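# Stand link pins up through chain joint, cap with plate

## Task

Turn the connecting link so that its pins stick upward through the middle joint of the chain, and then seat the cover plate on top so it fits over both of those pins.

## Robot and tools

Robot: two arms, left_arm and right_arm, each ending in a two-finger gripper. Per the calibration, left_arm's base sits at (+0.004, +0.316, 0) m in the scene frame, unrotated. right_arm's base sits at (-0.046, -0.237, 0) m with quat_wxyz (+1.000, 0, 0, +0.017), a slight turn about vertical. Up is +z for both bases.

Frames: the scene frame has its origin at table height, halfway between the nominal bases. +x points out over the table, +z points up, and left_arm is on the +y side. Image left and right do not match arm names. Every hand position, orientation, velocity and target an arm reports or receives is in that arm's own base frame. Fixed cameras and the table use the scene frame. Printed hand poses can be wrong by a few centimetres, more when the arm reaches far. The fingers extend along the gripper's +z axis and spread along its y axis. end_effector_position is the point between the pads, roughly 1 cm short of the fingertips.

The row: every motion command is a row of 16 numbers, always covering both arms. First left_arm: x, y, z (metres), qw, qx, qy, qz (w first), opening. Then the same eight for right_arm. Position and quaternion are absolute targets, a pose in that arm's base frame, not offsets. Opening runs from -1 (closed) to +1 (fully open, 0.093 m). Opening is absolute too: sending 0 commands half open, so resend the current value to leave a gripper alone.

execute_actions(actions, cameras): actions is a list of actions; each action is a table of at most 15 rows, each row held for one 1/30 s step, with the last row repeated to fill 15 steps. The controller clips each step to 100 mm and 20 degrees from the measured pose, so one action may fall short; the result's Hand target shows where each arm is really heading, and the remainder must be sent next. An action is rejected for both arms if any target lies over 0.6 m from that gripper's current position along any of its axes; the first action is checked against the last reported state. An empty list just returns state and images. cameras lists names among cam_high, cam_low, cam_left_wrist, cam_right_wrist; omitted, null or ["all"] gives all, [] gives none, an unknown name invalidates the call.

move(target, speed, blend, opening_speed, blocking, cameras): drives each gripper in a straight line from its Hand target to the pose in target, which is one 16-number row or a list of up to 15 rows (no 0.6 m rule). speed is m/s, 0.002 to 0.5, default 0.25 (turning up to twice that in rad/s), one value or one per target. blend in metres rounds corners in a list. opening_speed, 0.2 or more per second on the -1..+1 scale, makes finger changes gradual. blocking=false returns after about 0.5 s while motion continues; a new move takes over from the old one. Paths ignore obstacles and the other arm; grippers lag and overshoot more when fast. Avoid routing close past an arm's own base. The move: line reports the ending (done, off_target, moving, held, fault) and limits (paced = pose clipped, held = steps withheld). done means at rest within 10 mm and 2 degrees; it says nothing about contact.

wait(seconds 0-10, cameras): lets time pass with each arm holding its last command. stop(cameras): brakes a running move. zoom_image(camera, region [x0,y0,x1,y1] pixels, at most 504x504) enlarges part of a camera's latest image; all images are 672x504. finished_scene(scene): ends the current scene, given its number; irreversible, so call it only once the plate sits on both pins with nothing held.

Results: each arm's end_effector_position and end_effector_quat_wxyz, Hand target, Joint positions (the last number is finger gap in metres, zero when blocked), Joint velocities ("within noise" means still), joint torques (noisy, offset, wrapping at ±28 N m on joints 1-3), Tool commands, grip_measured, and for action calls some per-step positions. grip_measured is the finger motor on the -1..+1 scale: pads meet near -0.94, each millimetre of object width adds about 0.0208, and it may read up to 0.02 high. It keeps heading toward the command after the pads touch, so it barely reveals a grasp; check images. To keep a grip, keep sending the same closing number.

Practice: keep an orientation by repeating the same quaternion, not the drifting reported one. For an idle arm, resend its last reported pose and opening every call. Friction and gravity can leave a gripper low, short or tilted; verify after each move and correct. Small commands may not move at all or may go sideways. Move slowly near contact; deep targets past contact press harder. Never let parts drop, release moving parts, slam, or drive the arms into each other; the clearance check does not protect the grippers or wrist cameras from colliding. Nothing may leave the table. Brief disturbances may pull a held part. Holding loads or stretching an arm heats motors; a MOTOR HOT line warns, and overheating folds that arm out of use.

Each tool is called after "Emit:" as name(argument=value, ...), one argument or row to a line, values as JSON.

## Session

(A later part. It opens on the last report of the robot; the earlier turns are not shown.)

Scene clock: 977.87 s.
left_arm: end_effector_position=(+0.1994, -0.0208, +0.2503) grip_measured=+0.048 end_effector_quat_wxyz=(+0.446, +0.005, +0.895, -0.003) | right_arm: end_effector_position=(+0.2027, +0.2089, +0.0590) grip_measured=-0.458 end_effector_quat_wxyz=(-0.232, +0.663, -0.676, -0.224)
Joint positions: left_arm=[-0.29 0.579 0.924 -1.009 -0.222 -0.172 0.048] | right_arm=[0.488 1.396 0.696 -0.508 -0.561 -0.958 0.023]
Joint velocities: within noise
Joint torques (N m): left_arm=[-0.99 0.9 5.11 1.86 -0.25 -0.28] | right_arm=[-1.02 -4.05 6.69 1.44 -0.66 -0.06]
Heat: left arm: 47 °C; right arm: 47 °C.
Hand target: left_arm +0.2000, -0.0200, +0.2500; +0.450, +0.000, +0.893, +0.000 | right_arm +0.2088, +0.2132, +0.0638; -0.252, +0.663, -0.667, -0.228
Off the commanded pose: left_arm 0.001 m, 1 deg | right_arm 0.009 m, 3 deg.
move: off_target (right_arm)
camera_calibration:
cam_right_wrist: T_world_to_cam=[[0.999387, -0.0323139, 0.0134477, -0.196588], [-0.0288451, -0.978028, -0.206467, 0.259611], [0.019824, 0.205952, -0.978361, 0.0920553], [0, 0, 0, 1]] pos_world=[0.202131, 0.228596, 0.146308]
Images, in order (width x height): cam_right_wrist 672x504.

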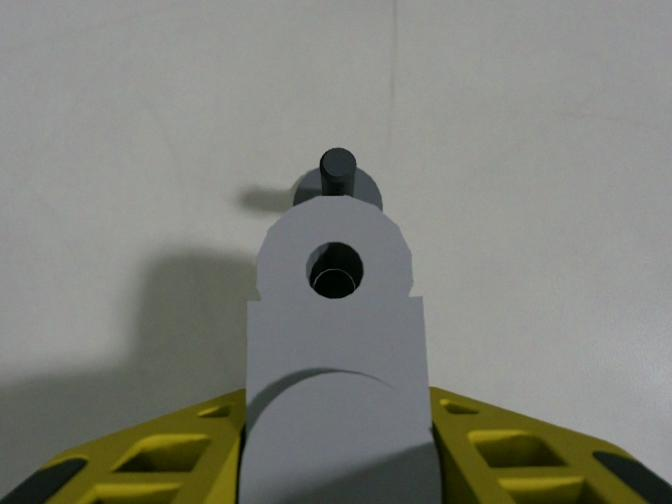

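Emit:
move(
  target=[
    [0.20,-0.02,0.25,0.45,0,0.893,0,0.05,0.2090,0.2135,0.050,0.2522,-0.6634,0.6671,0.2288,-0.9],
  ],
  speed=0.05,
  cameras=["cam_right_wrist"],
)

Emit:
zoom_image(
  camera="cam_right_wrist",
  region=[290, 220, 390, 310],
)

Scene clock: 985.60 s.
left_arm: end_effector_position=(+0.1994, -0.0208, +0.2503) grip_measured=+0.048 end_effector_quat_wxyz=(+0.446, +0.005, +0.895, -0.003) | right_arm: end_effector_position=(+0.2021, +0.2086, +0.0453) grip_measured=-0.458 end_effector_quat_wxyz=(-0.231, +0.663, -0.676, -0.225)
Joint positions: left_arm=[-0.29 0.579 0.924 -1.009 -0.222 -0.172 0.048] | right_arm=[0.488 1.426 0.66 -0.445 -0.561 -0.959 0.023]
Joint velocities: within noise
Joint torques (N m): left_arm=[-1.01 0.9 5.08 1.86 -0.25 -0.28] | right_arm=[-0.92 -4.21 6.37 1.44 -0.66 -0.08]
Heat: left arm: 47 °C; right arm: 46 °C.
Hand target: left_arm +0.2000, -0.0200, +0.2500; +0.450, +0.000, +0.893, +0.000 | right_arm +0.2087, +0.2132, +0.0502; -0.252, +0.663, -0.667, -0.228
Off the commanded pose: left_arm 0.001 m, 1 deg | right_arm 0.010 m, 3 deg.
move: off_target (right_arm)
camera_calibration:
cam_right_wrist: T_world_to_cam=[[0.999438, -0.0316902, 0.0109334, -0.195851], [-0.028782, -0.978379, -0.204808, 0.25644], [0.0171874, 0.204378, -0.978741, 0.0795801], [0, 0, 0, 1]] pos_world=[0.201754, 0.228424, 0.132551]
Images, in order (width x height): cam_right_wrist 672x504.

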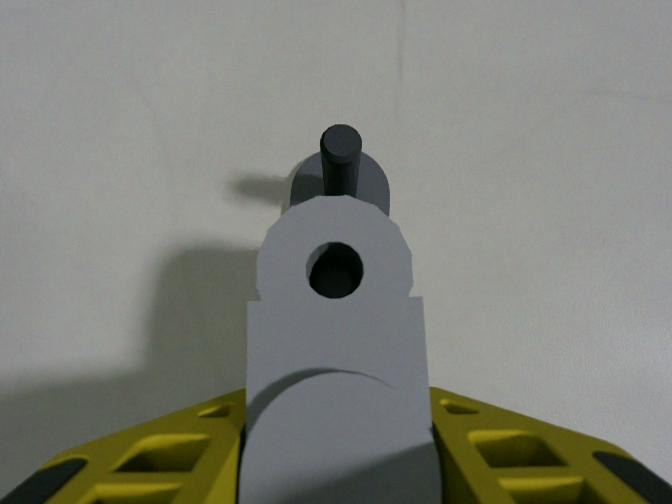

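Scaled by 5.040 from the camera's 672x504 image, which has a finer 960x720 frame.

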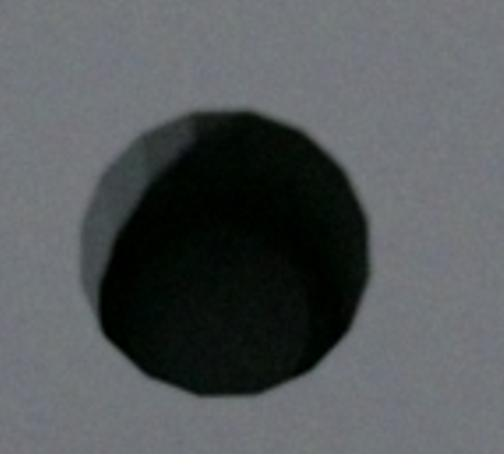

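Emit:
move(
  target=[
    [0.20,-0.02,0.25,0.45,0,0.893,0,0.05,0.2090,0.2135,0.038,0.2522,-0.6634,0.6671,0.2288,-0.9],
    [0.20,-0.02,0.25,0.45,0,0.893,0,0.05,0.2090,0.2135,0.031,0.2522,-0.6634,0.6671,0.2288,-0.9],
  ],
  speed=[0.05,0.03],
  cameras=["cam_right_wrist","cam_low"],
)

Emit:
zoom_image(
  camera="cam_low",
  region=[180, 230, 300, 320],
)

Scene clock: 991.87 s.
left_arm: end_effector_position=(+0.1994, -0.0208, +0.2503) grip_measured=+0.048 end_effector_quat_wxyz=(+0.446, +0.005, +0.895, -0.003) | right_arm: end_effector_position=(+0.2027, +0.2090, +0.0270) grip_measured=-0.458 end_effector_quat_wxyz=(-0.232, +0.663, -0.675, -0.224)
Joint positions: left_arm=[-0.29 0.579 0.924 -1.009 -0.222 -0.172 0.048] | right_arm=[0.488 1.476 0.614 -0.346 -0.561 -0.96 0.023]
Joint velocities: within noise
Joint torques (N m): left_arm=[-0.99 0.88 5.08 1.86 -0.25 -0.28] | right_arm=[-0.84 -4.59 6.11 1.5 -0.63 -0.04]
Heat: left arm: 47 °C; right arm: 47 °C.
Hand target: left_arm +0.2000, -0.0200, +0.2500; +0.450, +0.000, +0.893, +0.000 | right_arm +0.2088, +0.2133, +0.0313; -0.252, +0.663, -0.667, -0.228
Off the commanded pose: left_arm 0.001 m, 1 deg | right_arm 0.009 m, 2 deg.
move: done
camera_calibration:
cam_right_wrist: T_world_to_cam=[[0.999431, -0.0303721, 0.0146698, -0.196625], [-0.0266866, -0.978025, -0.206773, 0.252637], [0.0206275, 0.206264, -0.978279, 0.0604505], [0, 0, 0, 1]] pos_world=[0.202009, 0.228644, 0.11426]
Images, in order (width x height): cam_low 672x504, cam_right_wrist 672x504.

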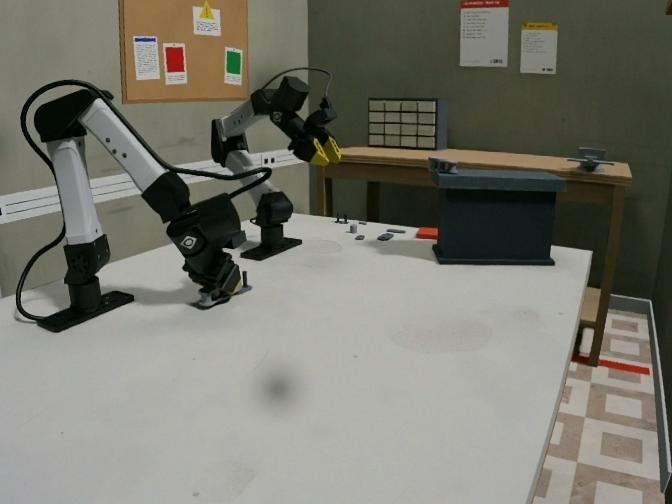

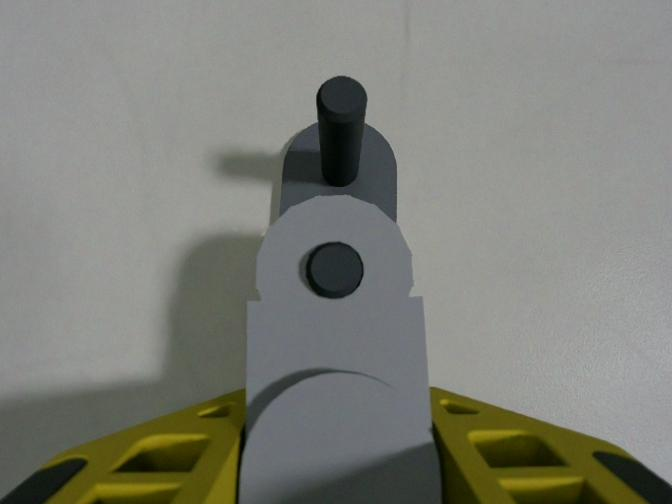

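Scaled by 4.200 from the camera's 672x504 image, which has a finer 960x720 frame.

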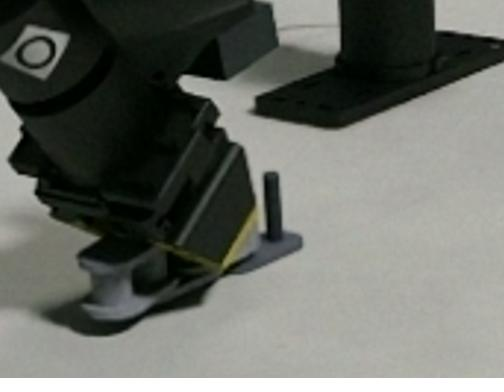

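Emit:
move(
  target=[
    [0.20,-0.02,0.25,0.45,0,0.893,0,0.05,0.2090,0.2135,0.024,0.2522,-0.6634,0.6671,0.2288,-0.9],
  ],
  speed=0.03,
  cameras=["cam_right_wrist","cam_low"],
)

Emit:
zoom_image(
  camera="cam_low",
  region=[180, 230, 300, 320],
)

Scene clock: 998.30 s.
left_arm: end_effector_position=(+0.1994, -0.0208, +0.2503) grip_measured=+0.048 end_effector_quat_wxyz=(+0.446, +0.005, +0.895, -0.003) | right_arm: end_effector_position=(+0.2032, +0.2094, +0.0207) grip_measured=-0.458 end_effector_quat_wxyz=(-0.234, +0.664, -0.674, -0.224)
Joint positions: left_arm=[-0.29 0.579 0.924 -1.009 -0.222 -0.172 0.048] | right_arm=[0.488 1.496 0.6 -0.308 -0.562 -0.96 0.023]
Joint velocities: within noise
Joint torques (N m): left_arm=[-0.99 0.87 5.09 1.86 -0.25 -0.28] | right_arm=[-0.92 -4.22 5.9 1.45 -0.64 -0.04]
Heat: left arm: 47 °C; right arm: 47 °C.
Hand target: left_arm +0.2000, -0.0200, +0.2500; +0.450, +0.000, +0.893, +0.000 | right_arm +0.2089, +0.2133, +0.0243; -0.252, +0.663, -0.667, -0.228
Off the commanded pose: left_arm 0.001 m, 1 deg | right_arm 0.008 m, 2 deg.
move: done
camera_calibration:
cam_right_wrist: T_world_to_cam=[[0.999402, -0.0301329, 0.0169684, -0.197082], [-0.0259298, -0.977604, -0.208849, 0.251514], [0.0228816, 0.208284, -0.977801, 0.0533237], [0, 0, 0, 1]] pos_world=[0.202266, 0.228836, 0.108012]
Images, in order (width x height): cam_low 672x504, cam_right_wrist 672x504.

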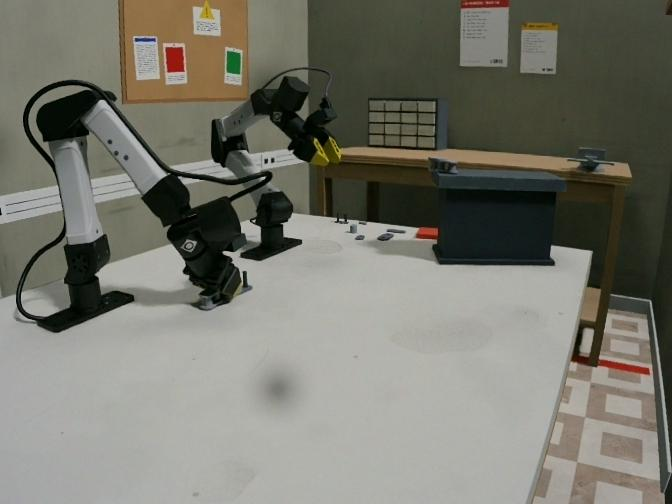

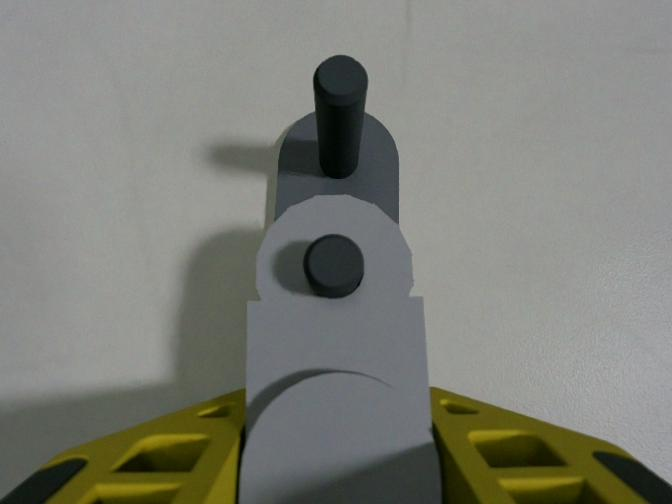

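Scaled by 4.200 from the camera's 672x504 image, which has a finer 960x720 frame.

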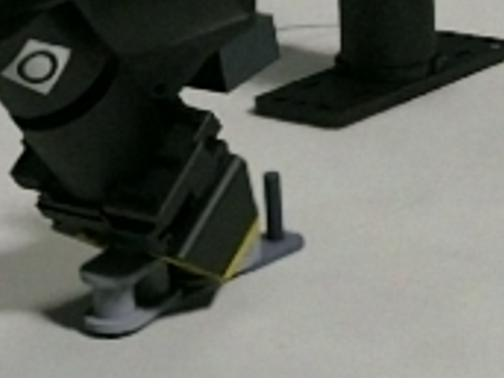

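Emit:
move(
  target=[
    [0.20,-0.02,0.25,0.45,0,0.893,0,0.05,0.2088,0.2132,0.022,0.2522,-0.6634,0.6671,0.2288,-0.9],
    [0.20,-0.02,0.25,0.45,0,0.893,0,0.05,0.2080,0.2120,0.022,0.2470,-0.6620,0.6690,0.2300,0.0],
    [0.20,-0.02,0.25,0.45,0,0.893,0,0.05,0.2080,0.2100,0.10,0.2470,-0.6620,0.6690,0.2300,0.0],
    [0.20,-0.02,0.25,0.45,0,0.893,0,0.05,0.23,0.12,0.20,0.35,-0.35,0.85,0.15,0.0],
  ],
  speed=[0.03,0.03,0.06,0.2],
  opening_speed=0.6,
)

Emit:
zoom_image(
  camera="cam_low",
  region=[180, 230, 300, 320],
)

Scene clock: 1017.40 s.
left_arm: end_effector_position=(+0.1994, -0.0208, +0.2503) grip_measured=+0.048 end_effector_quat_wxyz=(+0.446, +0.005, +0.895, -0.003) | right_arm: end_effector_position=(+0.2298, +0.1237, +0.1944) grip_measured=-0.001 end_effector_quat_wxyz=(+0.350, -0.359, +0.851, +0.156)
Joint positions: left_arm=[-0.29 0.579 0.924 -1.009 -0.222 -0.172 0.048] | right_arm=[0.241 0.908 0.86 -0.824 -0.397 -0.411 0.045]
Joint velocities: within noise
Joint torques (N m): left_arm=[-0.99 0.9 5.09 1.86 -0.25 -0.28] | right_arm=[-0.9 -1.5 9.61 1.46 -0.16 0.01]
Heat: left arm: 47 °C; right arm: 46 °C.
Hand target: left_arm +0.2000, -0.0200, +0.2500; +0.450, +0.000, +0.893, +0.000 | right_arm +0.2300, +0.1201, +0.2000; +0.352, -0.352, +0.854, +0.151
Off the commanded pose: left_arm 0.001 m, 1 deg | right_arm 0.007 m, 1 deg.
move: done
camera_calibration:
cam_left_wrist: T_world_to_cam=[[-0.00874003, -0.99981, 0.0174275, -0.0222014], [-0.872802, -0.000877751, -0.488074, 0.336033], [0.487997, -0.0194765, -0.872628, 0.202084], [0, 0, 0, 1]] pos_world=[0.19448, -0.0179663, 0.34074]
cam_right_wrist: T_world_to_cam=[[0.712424, -0.701719, -0.00645432, -0.075591], [-0.663628, -0.670706, -0.331288, 0.337152], [0.228142, 0.240301, -0.943508, 0.182671], [0, 0, 0, 1]] pos_world=[0.235922, 0.12919, 0.283558]

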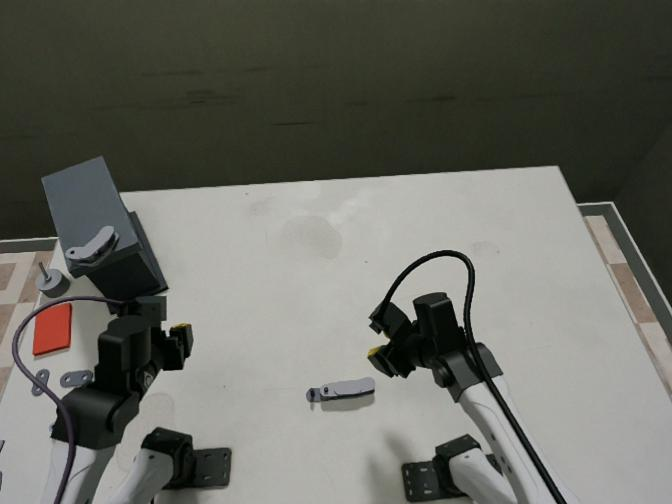

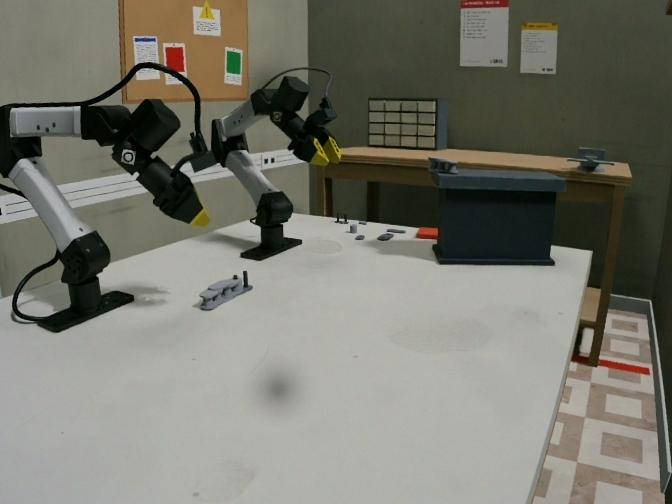

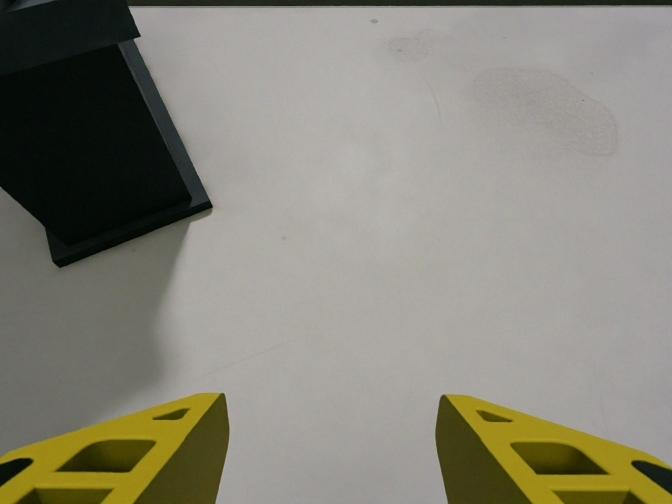

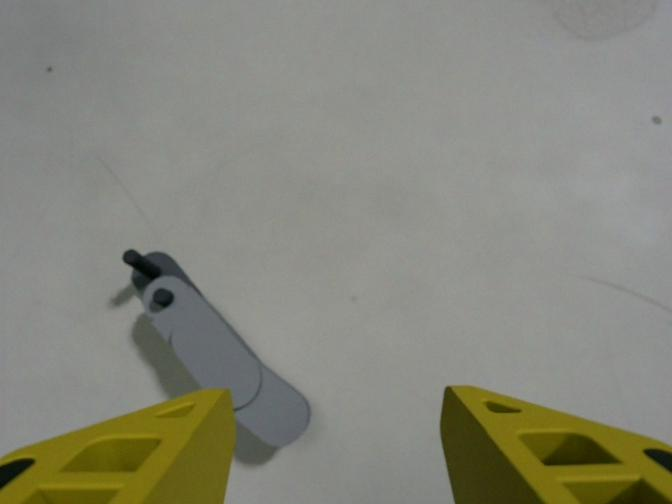

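Scaled by 4.200 from the camera's 672x504 image, which has a finer 960x720 frame.

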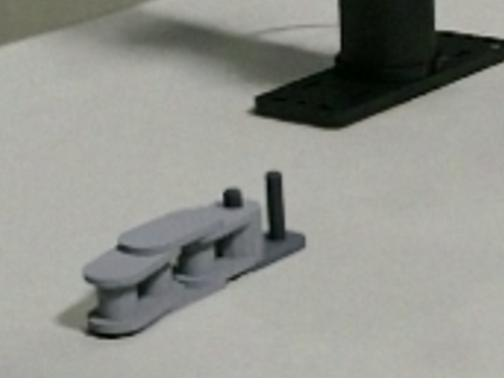

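Emit:
move(
  target=[
    [0.365,0.165,0.325,0.3159,-0.2287,0.9174,0.0788,0.1,0.20,0.02,0.26,0.5,0,0.866,0,0.3],
  ],
  speed=0.2,
  cameras=["cam_left_wrist","cam_low"],
)

Emit:
zoom_image(
  camera="cam_low",
  region=[400, 140, 500, 210],
)

Scene clock: 1026.03 s.
left_arm: end_effector_position=(+0.3636, +0.1586, +0.3178) grip_measured=+0.098 end_effector_quat_wxyz=(+0.308, -0.219, +0.923, +0.070) | right_arm: end_effector_position=(+0.2034, +0.0212, +0.2571) grip_measured=+0.298 end_effector_quat_wxyz=(+0.501, -0.002, +0.866, +0.001)
Joint positions: left_arm=[0.395 1.64 1.964 -1.252 -0.037 -0.058 0.05] | right_arm=[0.343 0.498 0.847 -0.896 0.292 0.173 0.06]
Joint velocities: within noise
Joint torques (N m): left_arm=[0.5 -6.08 8.17 1.49 -0.17 -0.29] | right_arm=[0.58 1.77 8.13 1.85 0.2 0.01]
Heat: left arm: 47 °C; right arm: 47 °C.
Hand target: left_arm +0.3648, +0.1649, +0.3249; +0.316, -0.229, +0.917, +0.079 | right_arm +0.2001, +0.0200, +0.2599; +0.500, +0.000, +0.866, +0.000
Off the commanded pose: left_arm 0.010 m, 2 deg | right_arm 0.005 m, 0 deg.
move: done
camera_calibration:
cam_left_wrist: T_world_to_cam=[[0.453546, -0.890985, 0.0210015, -0.0290339], [-0.865872, -0.446099, -0.226412, 0.497424], [0.211098, 0.0845036, -0.973805, 0.300745], [0, 0, 0, 1]] pos_world=[0.380387, 0.170618, 0.4061]
Images, in order (width x height): cam_low 672x504, cam_left_wrist 672x504.

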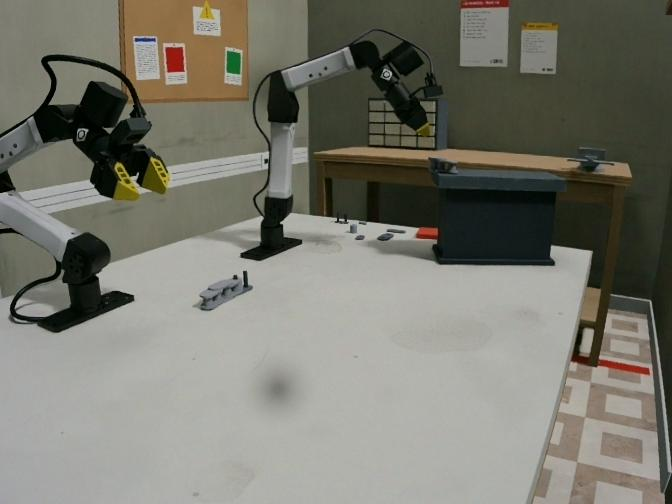

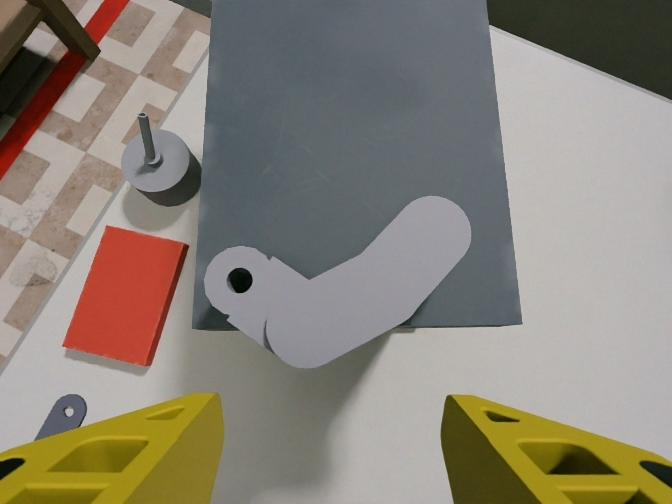

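Scaled by 5.040 from the camera's 672x504 image, which has a finer 960x720 frame.

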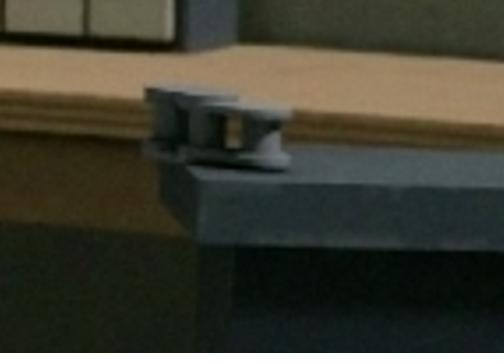

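Emit:
move(
  target=[
    [0.345,0.165,0.300,0.3368,-0.2245,0.8946,0.0845,-1,0.20,0.02,0.26,0.5,0,0.866,0,0.3],
    [0.345,0.165,0.257,0.3368,-0.2245,0.8946,0.0845,-1,0.20,0.02,0.26,0.5,0,0.866,0,0.3],
    [0.386,0.1862,0.257,0.3368,-0.2245,0.8946,0.0845,-1,0.20,0.02,0.26,0.5,0,0.866,0,0.3],
  ],
  speed=[0.15,0.08,0.04],
  cameras=["cam_left_wrist"],
)

Scene clock: 1134.93 s.
left_arm: end_effector_position=(+0.3773, +0.1784, +0.2436) grip_measured=-0.982 end_effector_quat_wxyz=(+0.320, -0.230, +0.916, +0.079) | right_arm: end_effector_position=(+0.2034, +0.0210, +0.2570) grip_measured=+0.298 end_effector_quat_wxyz=(+0.500, -0.002, +0.866, +0.001)
Joint positions: left_arm=[0.426 1.573 1.556 -0.882 -0.038 -0.053 0] | right_arm=[0.343 0.498 0.847 -0.897 0.293 0.174 0.06]
Joint velocities: within noise
Joint torques (N m): left_arm=[0.64 -6.27 9.32 1.76 -0.03 -0.06] | right_arm=[0.14 1.83 8.34 1.83 0.18 0.08]
Heat: left arm: 43 °C; right arm: 47 °C.
Hand target: left_arm +0.3853, +0.1858, +0.2570; +0.342, -0.228, +0.908, +0.086 | right_arm +0.2001, +0.0200, +0.2599; +0.500, +0.000, +0.866, +0.000
Off the commanded pose: left_arm 0.018 m, 3 deg | right_arm 0.005 m, 0 deg.
move: off_target (left_arm)
camera_calibration:
cam_left_wrist: T_world_to_cam=[[0.476598, -0.87891, 0.0192868, -0.0265189], [-0.847854, -0.465335, -0.254178, 0.504671], [0.232374, 0.104788, -0.966965, 0.210538], [0, 0, 0, 1]] pos_world=[0.391602, 0.189471, 0.33237]
Images, in order (width x height): cam_left_wrist 672x504.

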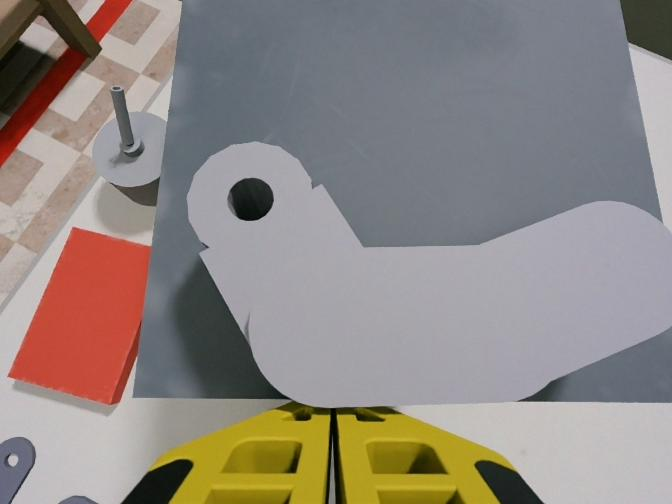

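Emit:
move(
  target=[
    [0.360,0.172,0.275,0.3368,-0.2245,0.8946,0.0845,-1,0.20,0.02,0.26,0.5,0,0.866,0,0.3],
    [0.40,0.145,0.330,0.3445,0.2573,0.8975,-0.0988,0.0,0.20,0.02,0.26,0.5,0,0.866,0,0.3],
    [0.420,0.157,0.305,0.3445,0.2573,0.8975,-0.0988,0.0,0.20,0.02,0.26,0.5,0,0.866,0,0.3],
  ],
  speed=[0.08,0.2,0.1],
  cameras=["cam_left_wrist"],
)

Scene clock: 1181.30 s.
left_arm: end_effector_position=(+0.4176, +0.1555, +0.2993) grip_measured=-0.002 end_effector_quat_wxyz=(+0.351, +0.244, +0.900, -0.090) | right_arm: end_effector_position=(+0.2034, +0.0209, +0.2570) grip_measured=+0.298 end_effector_quat_wxyz=(+0.500, -0.001, +0.866, +0.001)
Joint positions: left_arm=[0.586 2.087 2.478 -1.569 0.647 0.982 0.045] | right_arm=[0.343 0.498 0.847 -0.897 0.293 0.175 0.06]
Joint velocities: within noise
Joint torques (N m): left_arm=[0.2 -9.55 7.31 0.97 0.52 -0.07] | right_arm=[0.24 1.89 8.39 1.81 0.2 0.04]
Heat: left arm: 47 °C; right arm: 48 °C.
Hand target: left_arm +0.4198, +0.1567, +0.3045; +0.361, +0.250, +0.894, -0.086 | right_arm +0.2001, +0.0199, +0.2599; +0.500, +0.000, +0.866, +0.000
Off the commanded pose: left_arm 0.006 m, 2 deg | right_arm 0.005 m, 0 deg.
joint sent to its limit (left arm) — joint 4 (wrist pitch), lower limit. The joint targets are off in orientation, not in position.
move: done; target 2's new opening was sent with left_arm's hand 0.005 m and 4 deg from that target
camera_calibration:
cam_left_wrist: T_world_to_cam=[[-0.49762, -0.867368, 0.00678464, 0.341893], [-0.82266, 0.469462, -0.32068, 0.406392], [0.274963, -0.165158, -0.947163, 0.275766], [0, 0, 0, 1]] pos_world=[0.42863, 0.151307, 0.389197]
Images, in order (width x height): cam_left_wrist 672x504.

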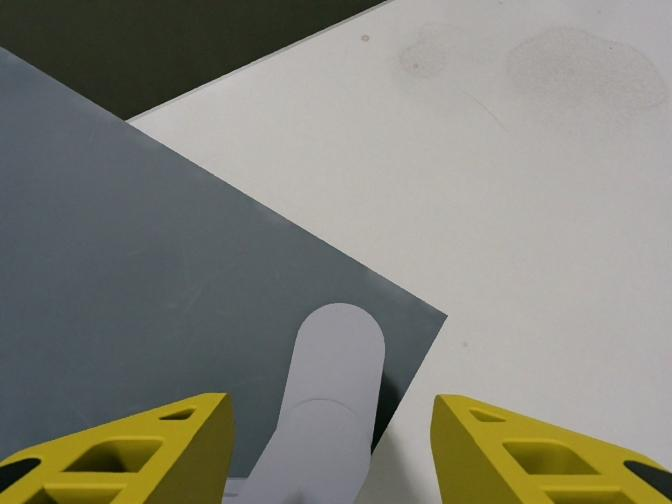

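Emit:
move(
  target=[
    [0.426,0.1565,0.275,0.3357,0.3269,0.8745,-0.1255,0.0,0.20,0.02,0.26,0.5,0,0.866,0,0.3],
  ],
  speed=0.06,
  cameras=["cam_left_wrist"],
)

Scene clock: 1190.90 s.
left_arm: end_effector_position=(+0.4252, +0.1536, +0.2806) grip_measured=-0.002 end_effector_quat_wxyz=(+0.356, +0.318, +0.874, -0.094) | right_arm: end_effector_position=(+0.2034, +0.0209, +0.2570) grip_measured=+0.298 end_effector_quat_wxyz=(+0.500, -0.001, +0.866, +0.001)
Joint positions: left_arm=[0.586 2.131 2.462 -1.569 0.69 1.164 0.045] | right_arm=[0.343 0.498 0.847 -0.897 0.293 0.175 0.06]
Joint velocities: within noise
Joint torques (N m): left_arm=[0.83 -9.58 4.46 0.86 0.6 -0.09] | right_arm=[0.43 1.74 8.2 1.8 0.19 0.08]
Heat: left arm: 44 °C; right arm: 48 °C.
Hand target: left_arm +0.4258, +0.1562, +0.2746; +0.357, +0.315, +0.873, -0.106 | right_arm +0.2001, +0.0200, +0.2599; +0.500, +0.000, +0.866, +0.000
Off the commanded pose: left_arm 0.006 m, 4 deg | right_arm 0.005 m, 0 deg.
joint sent to its limit (left arm) — joint 4 (wrist pitch), lower limit. The joint targets are off in orientation, not in position.
move: off_target (left_arm)
camera_calibration:
cam_left_wrist: T_world_to_cam=[[-0.619788, -0.783475, -0.0450583, 0.397781], [-0.730935, 0.597217, -0.330251, 0.351551], [0.285653, -0.171751, -0.942817, 0.250857], [0, 0, 0, 1]] pos_world=[0.431843, 0.144784, 0.370536]
Images, in order (width x height): cam_left_wrist 672x504.

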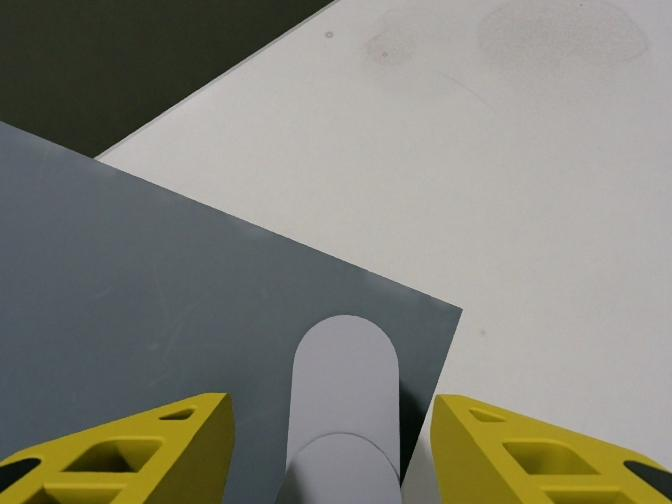

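Emit:
move(
  target=[
    [0.4235,0.1535,0.266,0.3509,0.3247,0.8685,-0.1312,0.0,0.20,0.02,0.26,0.5,0,0.866,0,0.3],
  ],
  speed=0.05,
  cameras=["cam_left_wrist","cam_low"],
)

Emit:
zoom_image(
  camera="cam_low",
  region=[400, 130, 500, 205],
)

Scene clock: 1198.07 s.
left_arm: end_effector_position=(+0.4228, +0.1520, +0.2708) grip_measured=-0.002 end_effector_quat_wxyz=(+0.355, +0.323, +0.870, -0.113) | right_arm: end_effector_position=(+0.2034, +0.0209, +0.2570) grip_measured=+0.298 end_effector_quat_wxyz=(+0.500, -0.001, +0.866, +0.001)
Joint positions: left_arm=[0.595 2.131 2.415 -1.569 0.719 1.197 0.045] | right_arm=[0.343 0.498 0.847 -0.897 0.293 0.175 0.06]
Joint velocities: within noise
Joint torques (N m): left_arm=[0.61 -9.87 4.49 0.78 0.68 -0.07] | right_arm=[0.58 1.62 8.24 1.86 0.21 0.08]
Heat: left arm: 43 °C; right arm: 48 °C.
Hand target: left_arm +0.4234, +0.1534, +0.2659; +0.358, +0.321, +0.868, -0.124 | right_arm +0.2001, +0.0200, +0.2599; +0.500, +0.000, +0.866, +0.000
Off the commanded pose: left_arm 0.005 m, 2 deg | right_arm 0.005 m, 0 deg.
joint sent to its limit (left arm) — joint 4 (wrist pitch), lower limit. The joint targets still meet the commanded pose.
move: done
camera_calibration:
cam_left_wrist: T_world_to_cam=[[-0.638898, -0.769138, -0.015382, 0.392449], [-0.719575, 0.60456, -0.341642, 0.344742], [0.272069, -0.207206, -0.939704, 0.252327], [0, 0, 0, 1]] pos_world=[0.430153, 0.145714, 0.360927]
Images, in order (width x height): cam_low 672x504, cam_left_wrist 672x504.

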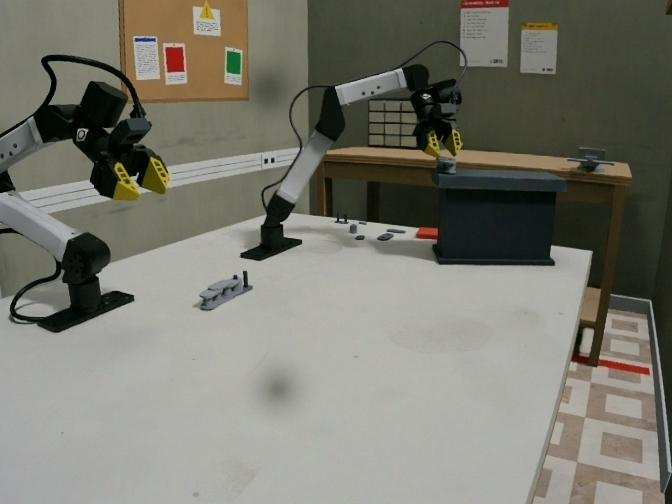

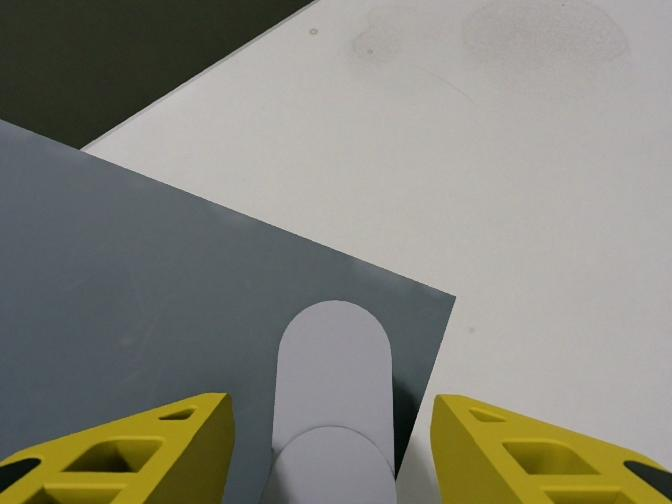

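Scaled by 5.040 from the camera's 672x504 image, which has a finer 960x720 frame.

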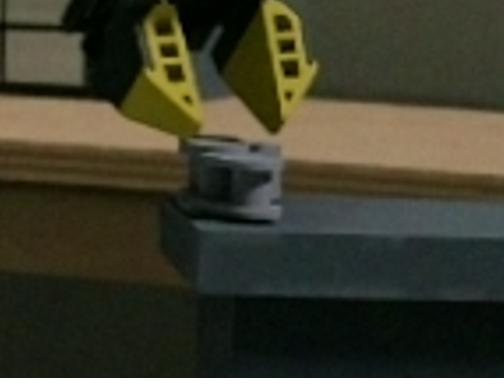

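Emit:
move(
  target=[
    [0.4235,0.1535,0.2550,0.3509,0.3247,0.8685,-0.1312,0.0,0.20,0.02,0.26,0.5,0,0.866,0,0.3],
  ],
  speed=0.05,
  cameras=["cam_left_wrist","cam_low"],
)

Emit:
zoom_image(
  camera="cam_low",
  region=[400, 130, 500, 205],
)

Scene clock: 1204.53 s.
left_arm: end_effector_position=(+0.4207, +0.1504, +0.2610) grip_measured=-0.002 end_effector_quat_wxyz=(+0.347, +0.325, +0.871, -0.124) | right_arm: end_effector_position=(+0.2034, +0.0209, +0.2570) grip_measured=+0.298 end_effector_quat_wxyz=(+0.500, -0.001, +0.866, +0.001)
Joint positions: left_arm=[0.595 2.131 2.379 -1.569 0.72 1.215 0.045] | right_arm=[0.343 0.498 0.847 -0.897 0.293 0.175 0.06]
Joint velocities: within noise
Joint torques (N m): left_arm=[0.58 -9.61 4.55 0.84 0.62 -0.11] | right_arm=[0.29 1.76 8.31 1.83 0.12 0.04]
Heat: left arm: 42 °C; right arm: 48 °C.
Hand target: left_arm +0.4234, +0.1535, +0.2551; +0.351, +0.325, +0.869, -0.131 | right_arm +0.2001, +0.0200, +0.2599; +0.500, +0.000, +0.866, +0.000
Off the commanded pose: left_arm 0.007 m, 1 deg | right_arm 0.005 m, 0 deg.
move: done
camera_calibration:
cam_left_wrist: T_world_to_cam=[[-0.649373, -0.760436, 0.0071769, 0.386959], [-0.71856, 0.610469, -0.333164, 0.337324], [0.248968, -0.221505, -0.942842, 0.256046], [0, 0, 0, 1]] pos_world=[0.429921, 0.145047, 0.351018]
Images, in order (width x height): cam_low 672x504, cam_left_wrist 672x504.

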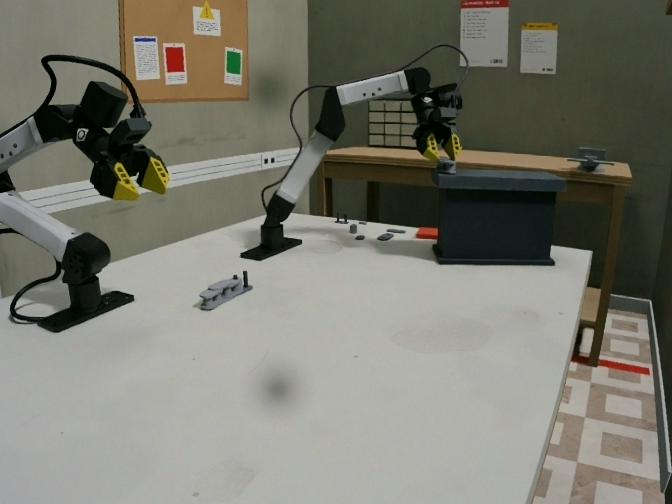

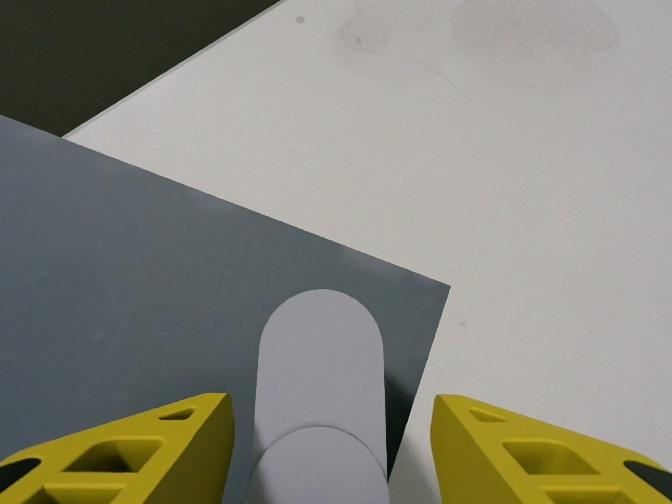

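Scaled by 5.040 from the camera's 672x504 image, which has a finer 960x720 frame.

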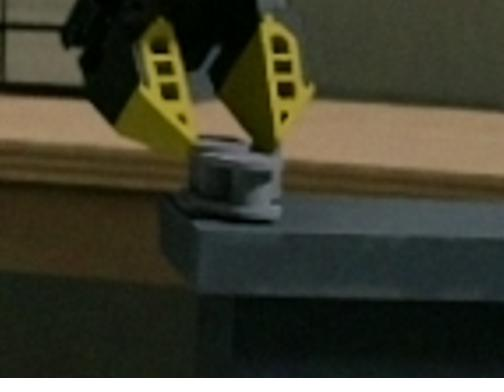

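Emit:
move(
  target=[
    [0.4260,0.1560,0.2495,0.3509,0.3247,0.8685,-0.1312,0.0,0.20,0.02,0.26,0.5,0,0.866,0,0.3],
  ],
  speed=0.05,
  cameras=["cam_left_wrist","cam_low"],
)

Emit:
zoom_image(
  camera="cam_low",
  region=[400, 130, 500, 205],
)

Scene clock: 1210.80 s.
left_arm: end_effector_position=(+0.4227, +0.1517, +0.2547) grip_measured=-0.002 end_effector_quat_wxyz=(+0.345, +0.325, +0.871, -0.127) | right_arm: end_effector_position=(+0.2034, +0.0208, +0.2570) grip_measured=+0.298 end_effector_quat_wxyz=(+0.500, -0.001, +0.866, +0.000)
Joint positions: left_arm=[0.595 2.138 2.364 -1.556 0.72 1.218 0.045] | right_arm=[0.343 0.498 0.847 -0.897 0.294 0.175 0.06]
Joint velocities: within noise
Joint torques (N m): left_arm=[0.75 -9.77 4.64 0.87 0.62 -0.06] | right_arm=[0.44 1.8 8.18 1.84 0.19 0.06]
Heat: left arm: 43 °C; right arm: 48 °C.
Hand target: left_arm +0.4258, +0.1560, +0.2495; +0.351, +0.325, +0.869, -0.131 | right_arm +0.2001, +0.0199, +0.2599; +0.500, +0.000, +0.866, +0.000
Off the commanded pose: left_arm 0.008 m, 1 deg | right_arm 0.005 m, 0 deg.
move: done
camera_calibration:
cam_left_wrist: T_world_to_cam=[[-0.650789, -0.759133, 0.0138085, 0.387974], [-0.719391, 0.610699, -0.330942, 0.33558], [0.242796, -0.225307, -0.94355, 0.253309], [0, 0, 0, 1]] pos_world=[0.4324, 0.146658, 0.34471]
Images, in order (width x height): cam_low 672x504, cam_left_wrist 672x504.

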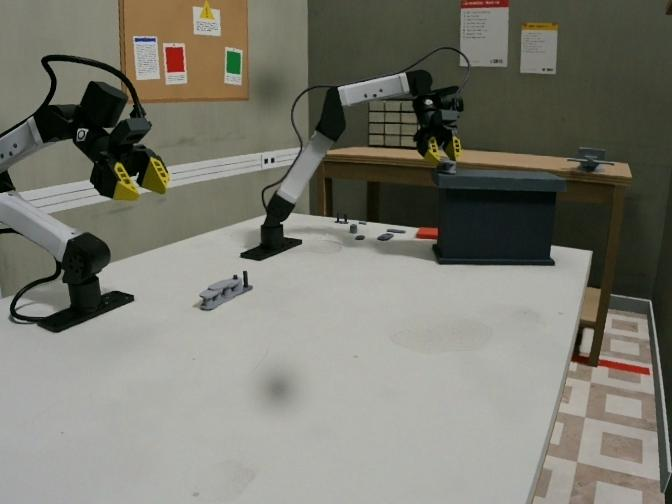

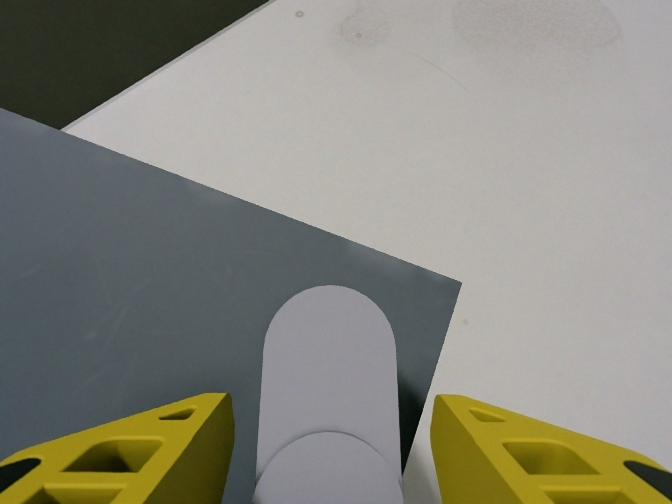

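Scaled by 5.040 from the camera's 672x504 image, which has a finer 960x720 frame.

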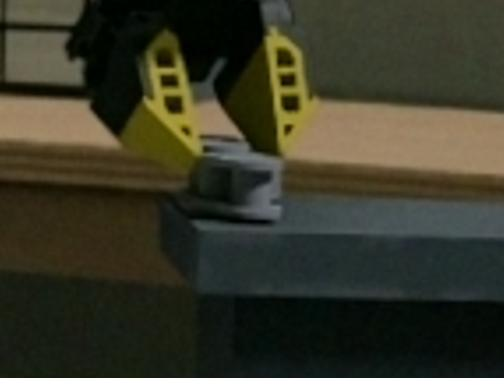

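Emit:
move(
  target=[
    [0.4260,0.1560,0.2480,0.3509,0.3247,0.8685,-0.1312,0.0,0.20,0.02,0.26,0.5,0,0.866,0,0.3],
    [0.4260,0.1560,0.2480,0.3509,0.3247,0.8685,-0.1312,-0.95,0.20,0.02,0.26,0.5,0,0.866,0,0.3],
    [0.415,0.145,0.310,0.3509,0.3247,0.8685,-0.1312,-0.95,0.20,0.02,0.26,0.5,0,0.866,0,0.3],
  ],
  speed=[0.05,0.05,0.06],
  opening_speed=1,
  cameras=["cam_left_wrist","cam_low","cam_high"],
)

Emit:
zoom_image(
  camera="cam_low",
  region=[380, 110, 500, 205],
)

Scene clock: 1221.83 s.
left_arm: end_effector_position=(+0.4192, +0.1495, +0.2653) grip_measured=-0.454 end_effector_quat_wxyz=(+0.344, +0.294, +0.882, -0.135) | right_arm: end_effector_position=(+0.2034, +0.0208, +0.2570) grip_measured=+0.298 end_effector_quat_wxyz=(+0.500, -0.001, +0.866, +0.000)
Joint positions: left_arm=[0.595 2.127 2.391 -1.579 0.72 1.142 0.023] | right_arm=[0.343 0.498 0.847 -0.897 0.294 0.175 0.06]
Joint velocities: left_arm=[-0.007 0.007 0.007 0.139 -0.007 -0.183 0] | right_arm=[within noise]
Joint torques (N m): left_arm=[0.23 -18.02 8.64 0.78 0.69 -0.27] | right_arm=[0.35 1.85 8.38 1.82 0.14 0.12]
Heat: left arm: 44 °C; right arm: 48 °C.
Hand target: left_arm +0.4133, +0.1435, +0.3078; +0.385, +0.307, +0.865, -0.100 | right_arm +0.2001, +0.0199, +0.2599; +0.500, +0.000, +0.866, +0.000
Off the commanded pose: left_arm 0.045 m, 4 deg | right_arm 0.005 m, 0 deg.
joint read past its limit (left arm) — joint 4 (wrist pitch), lower limit.
joint sent to its limit (left arm) — joint 4 (wrist pitch), lower limit. The joint targets are off in orientation, not in position.
move: off_target (left_arm)
camera_calibration:
cam_left_wrist: T_world_to_cam=[[-0.607499, -0.792641, 0.051625, 0.360703], [-0.758745, 0.559832, -0.333007, 0.362633], [0.235054, -0.241472, -0.94151, 0.26871], [0, 0, 0, 1]] pos_world=[0.431111, 0.14778, 0.355132]
Images, in order (width x height): cam_high 672x504, cam_low 672x504, cam_left_wrist 672x504.

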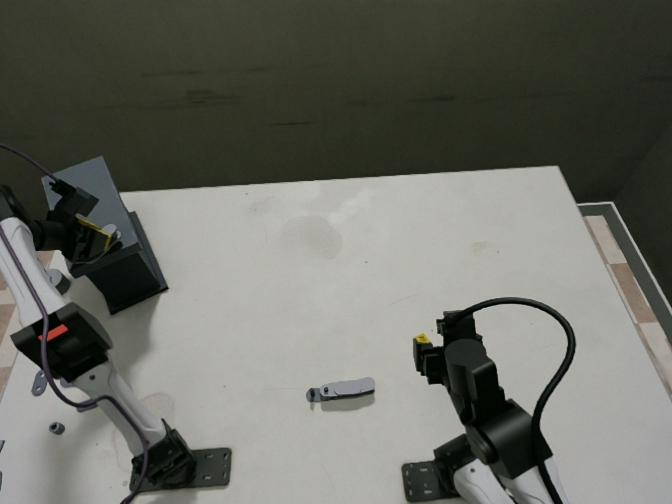

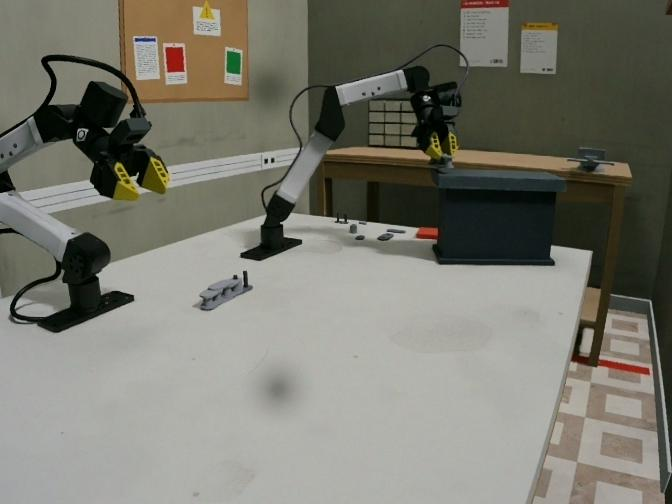

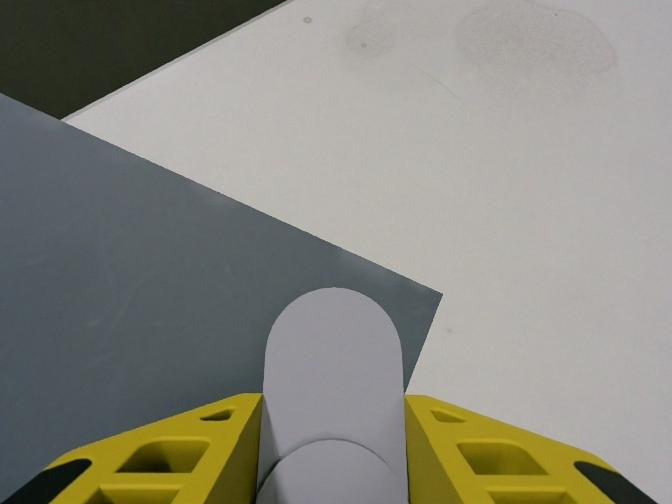

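Scaled by 4.200 from the camera's 672x504 image, which has a finer 960x720 frame.

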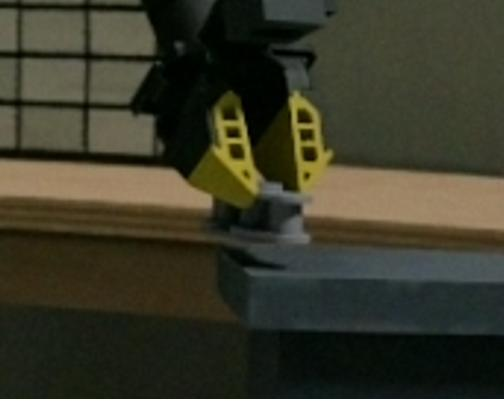

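Emit:
execute_actions(
  actions=[],
)

Scene clock: 1255.37 s.
left_arm: end_effector_position=(+0.4192, +0.1494, +0.2653) grip_measured=-0.454 end_effector_quat_wxyz=(+0.344, +0.294, +0.882, -0.135) | right_arm: end_effector_position=(+0.2034, +0.0208, +0.2570) grip_measured=+0.298 end_effector_quat_wxyz=(+0.500, -0.001, +0.866, +0.000)
Joint positions: left_arm=[0.595 2.127 2.391 -1.579 0.72 1.142 0.023] | right_arm=[0.343 0.498 0.847 -0.897 0.294 0.175 0.06]
Joint velocities: within noise
Joint torques (N m): left_arm=[0.2 -18.02 8.61 0.84 0.69 -0.28] | right_arm=[0.36 1.51 8.23 1.77 0.15 0.04]
Heat: left arm: 58 °C; right arm: 48 °C.
Hand target: left_arm +0.4133, +0.1435, +0.3078; +0.385, +0.307, +0.865, -0.100 | right_arm +0.2001, +0.0199, +0.2599; +0.500, +0.000, +0.866, +0.000
Tool commands: left_gripper/opening=-0.95 right_gripper/opening=+0.3
Off the commanded pose: left_arm 0.045 m, 4 deg | right_arm 0.005 m, 0 deg.
joint read past its limit (left arm) — joint 4 (wrist pitch), lower limit.
camera_calibration:
cam_left_wrist: T_world_to_cam=[[-0.607025, -0.792946, 0.0525085, 0.360246], [-0.759273, 0.559206, -0.332857, 0.362878], [0.234574, -0.241921, -0.941514, 0.268966], [0, 0, 0, 1]] pos_world=[0.431109, 0.1478, 0.355106]
cam_right_wrist: T_world_to_cam=[[-0.0113924, -0.999924, 0.00477915, 0.0219609], [-0.82617, 0.00672005, -0.563381, 0.349956], [0.563306, -0.0103666, -0.826183, 0.179385], [0, 0, 0, 1]] pos_world=[0.188325, 0.0214671, 0.345259]

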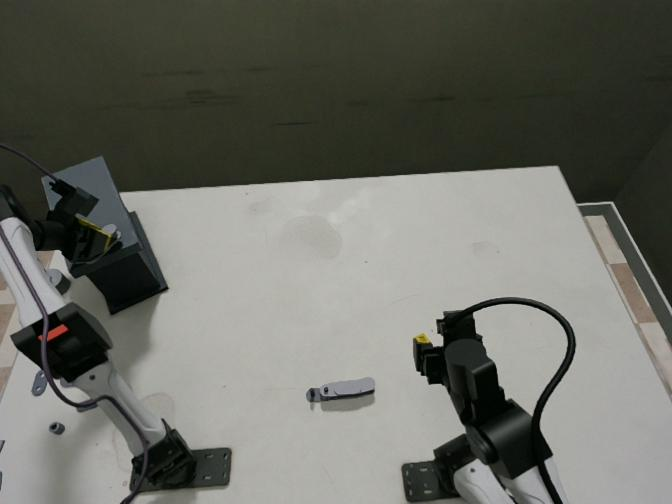

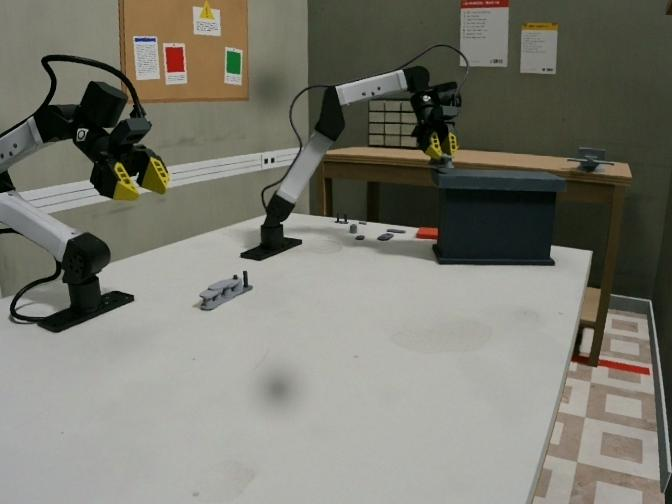

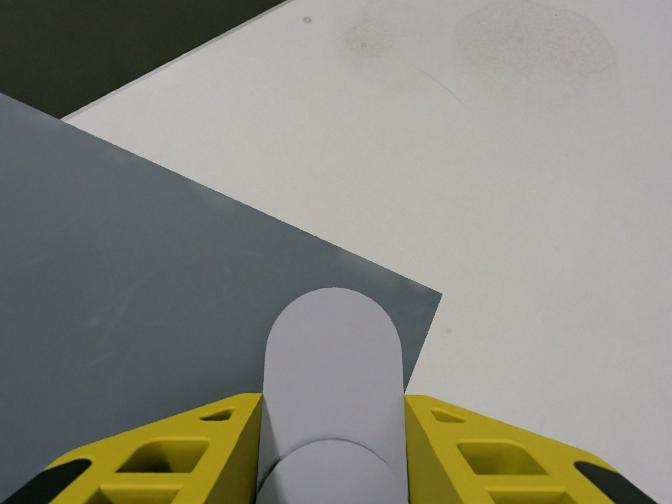

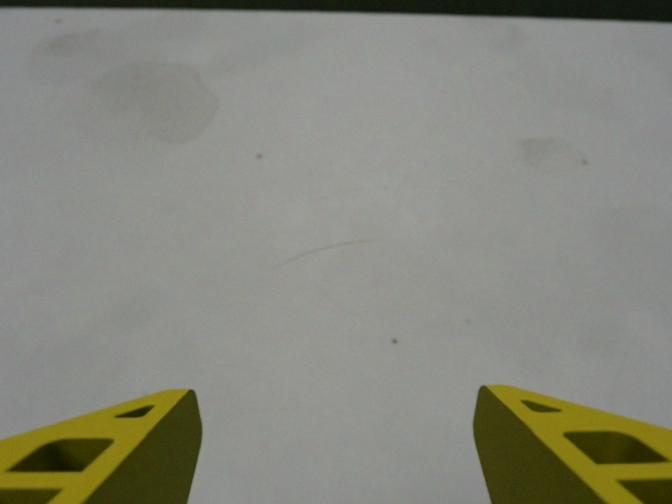

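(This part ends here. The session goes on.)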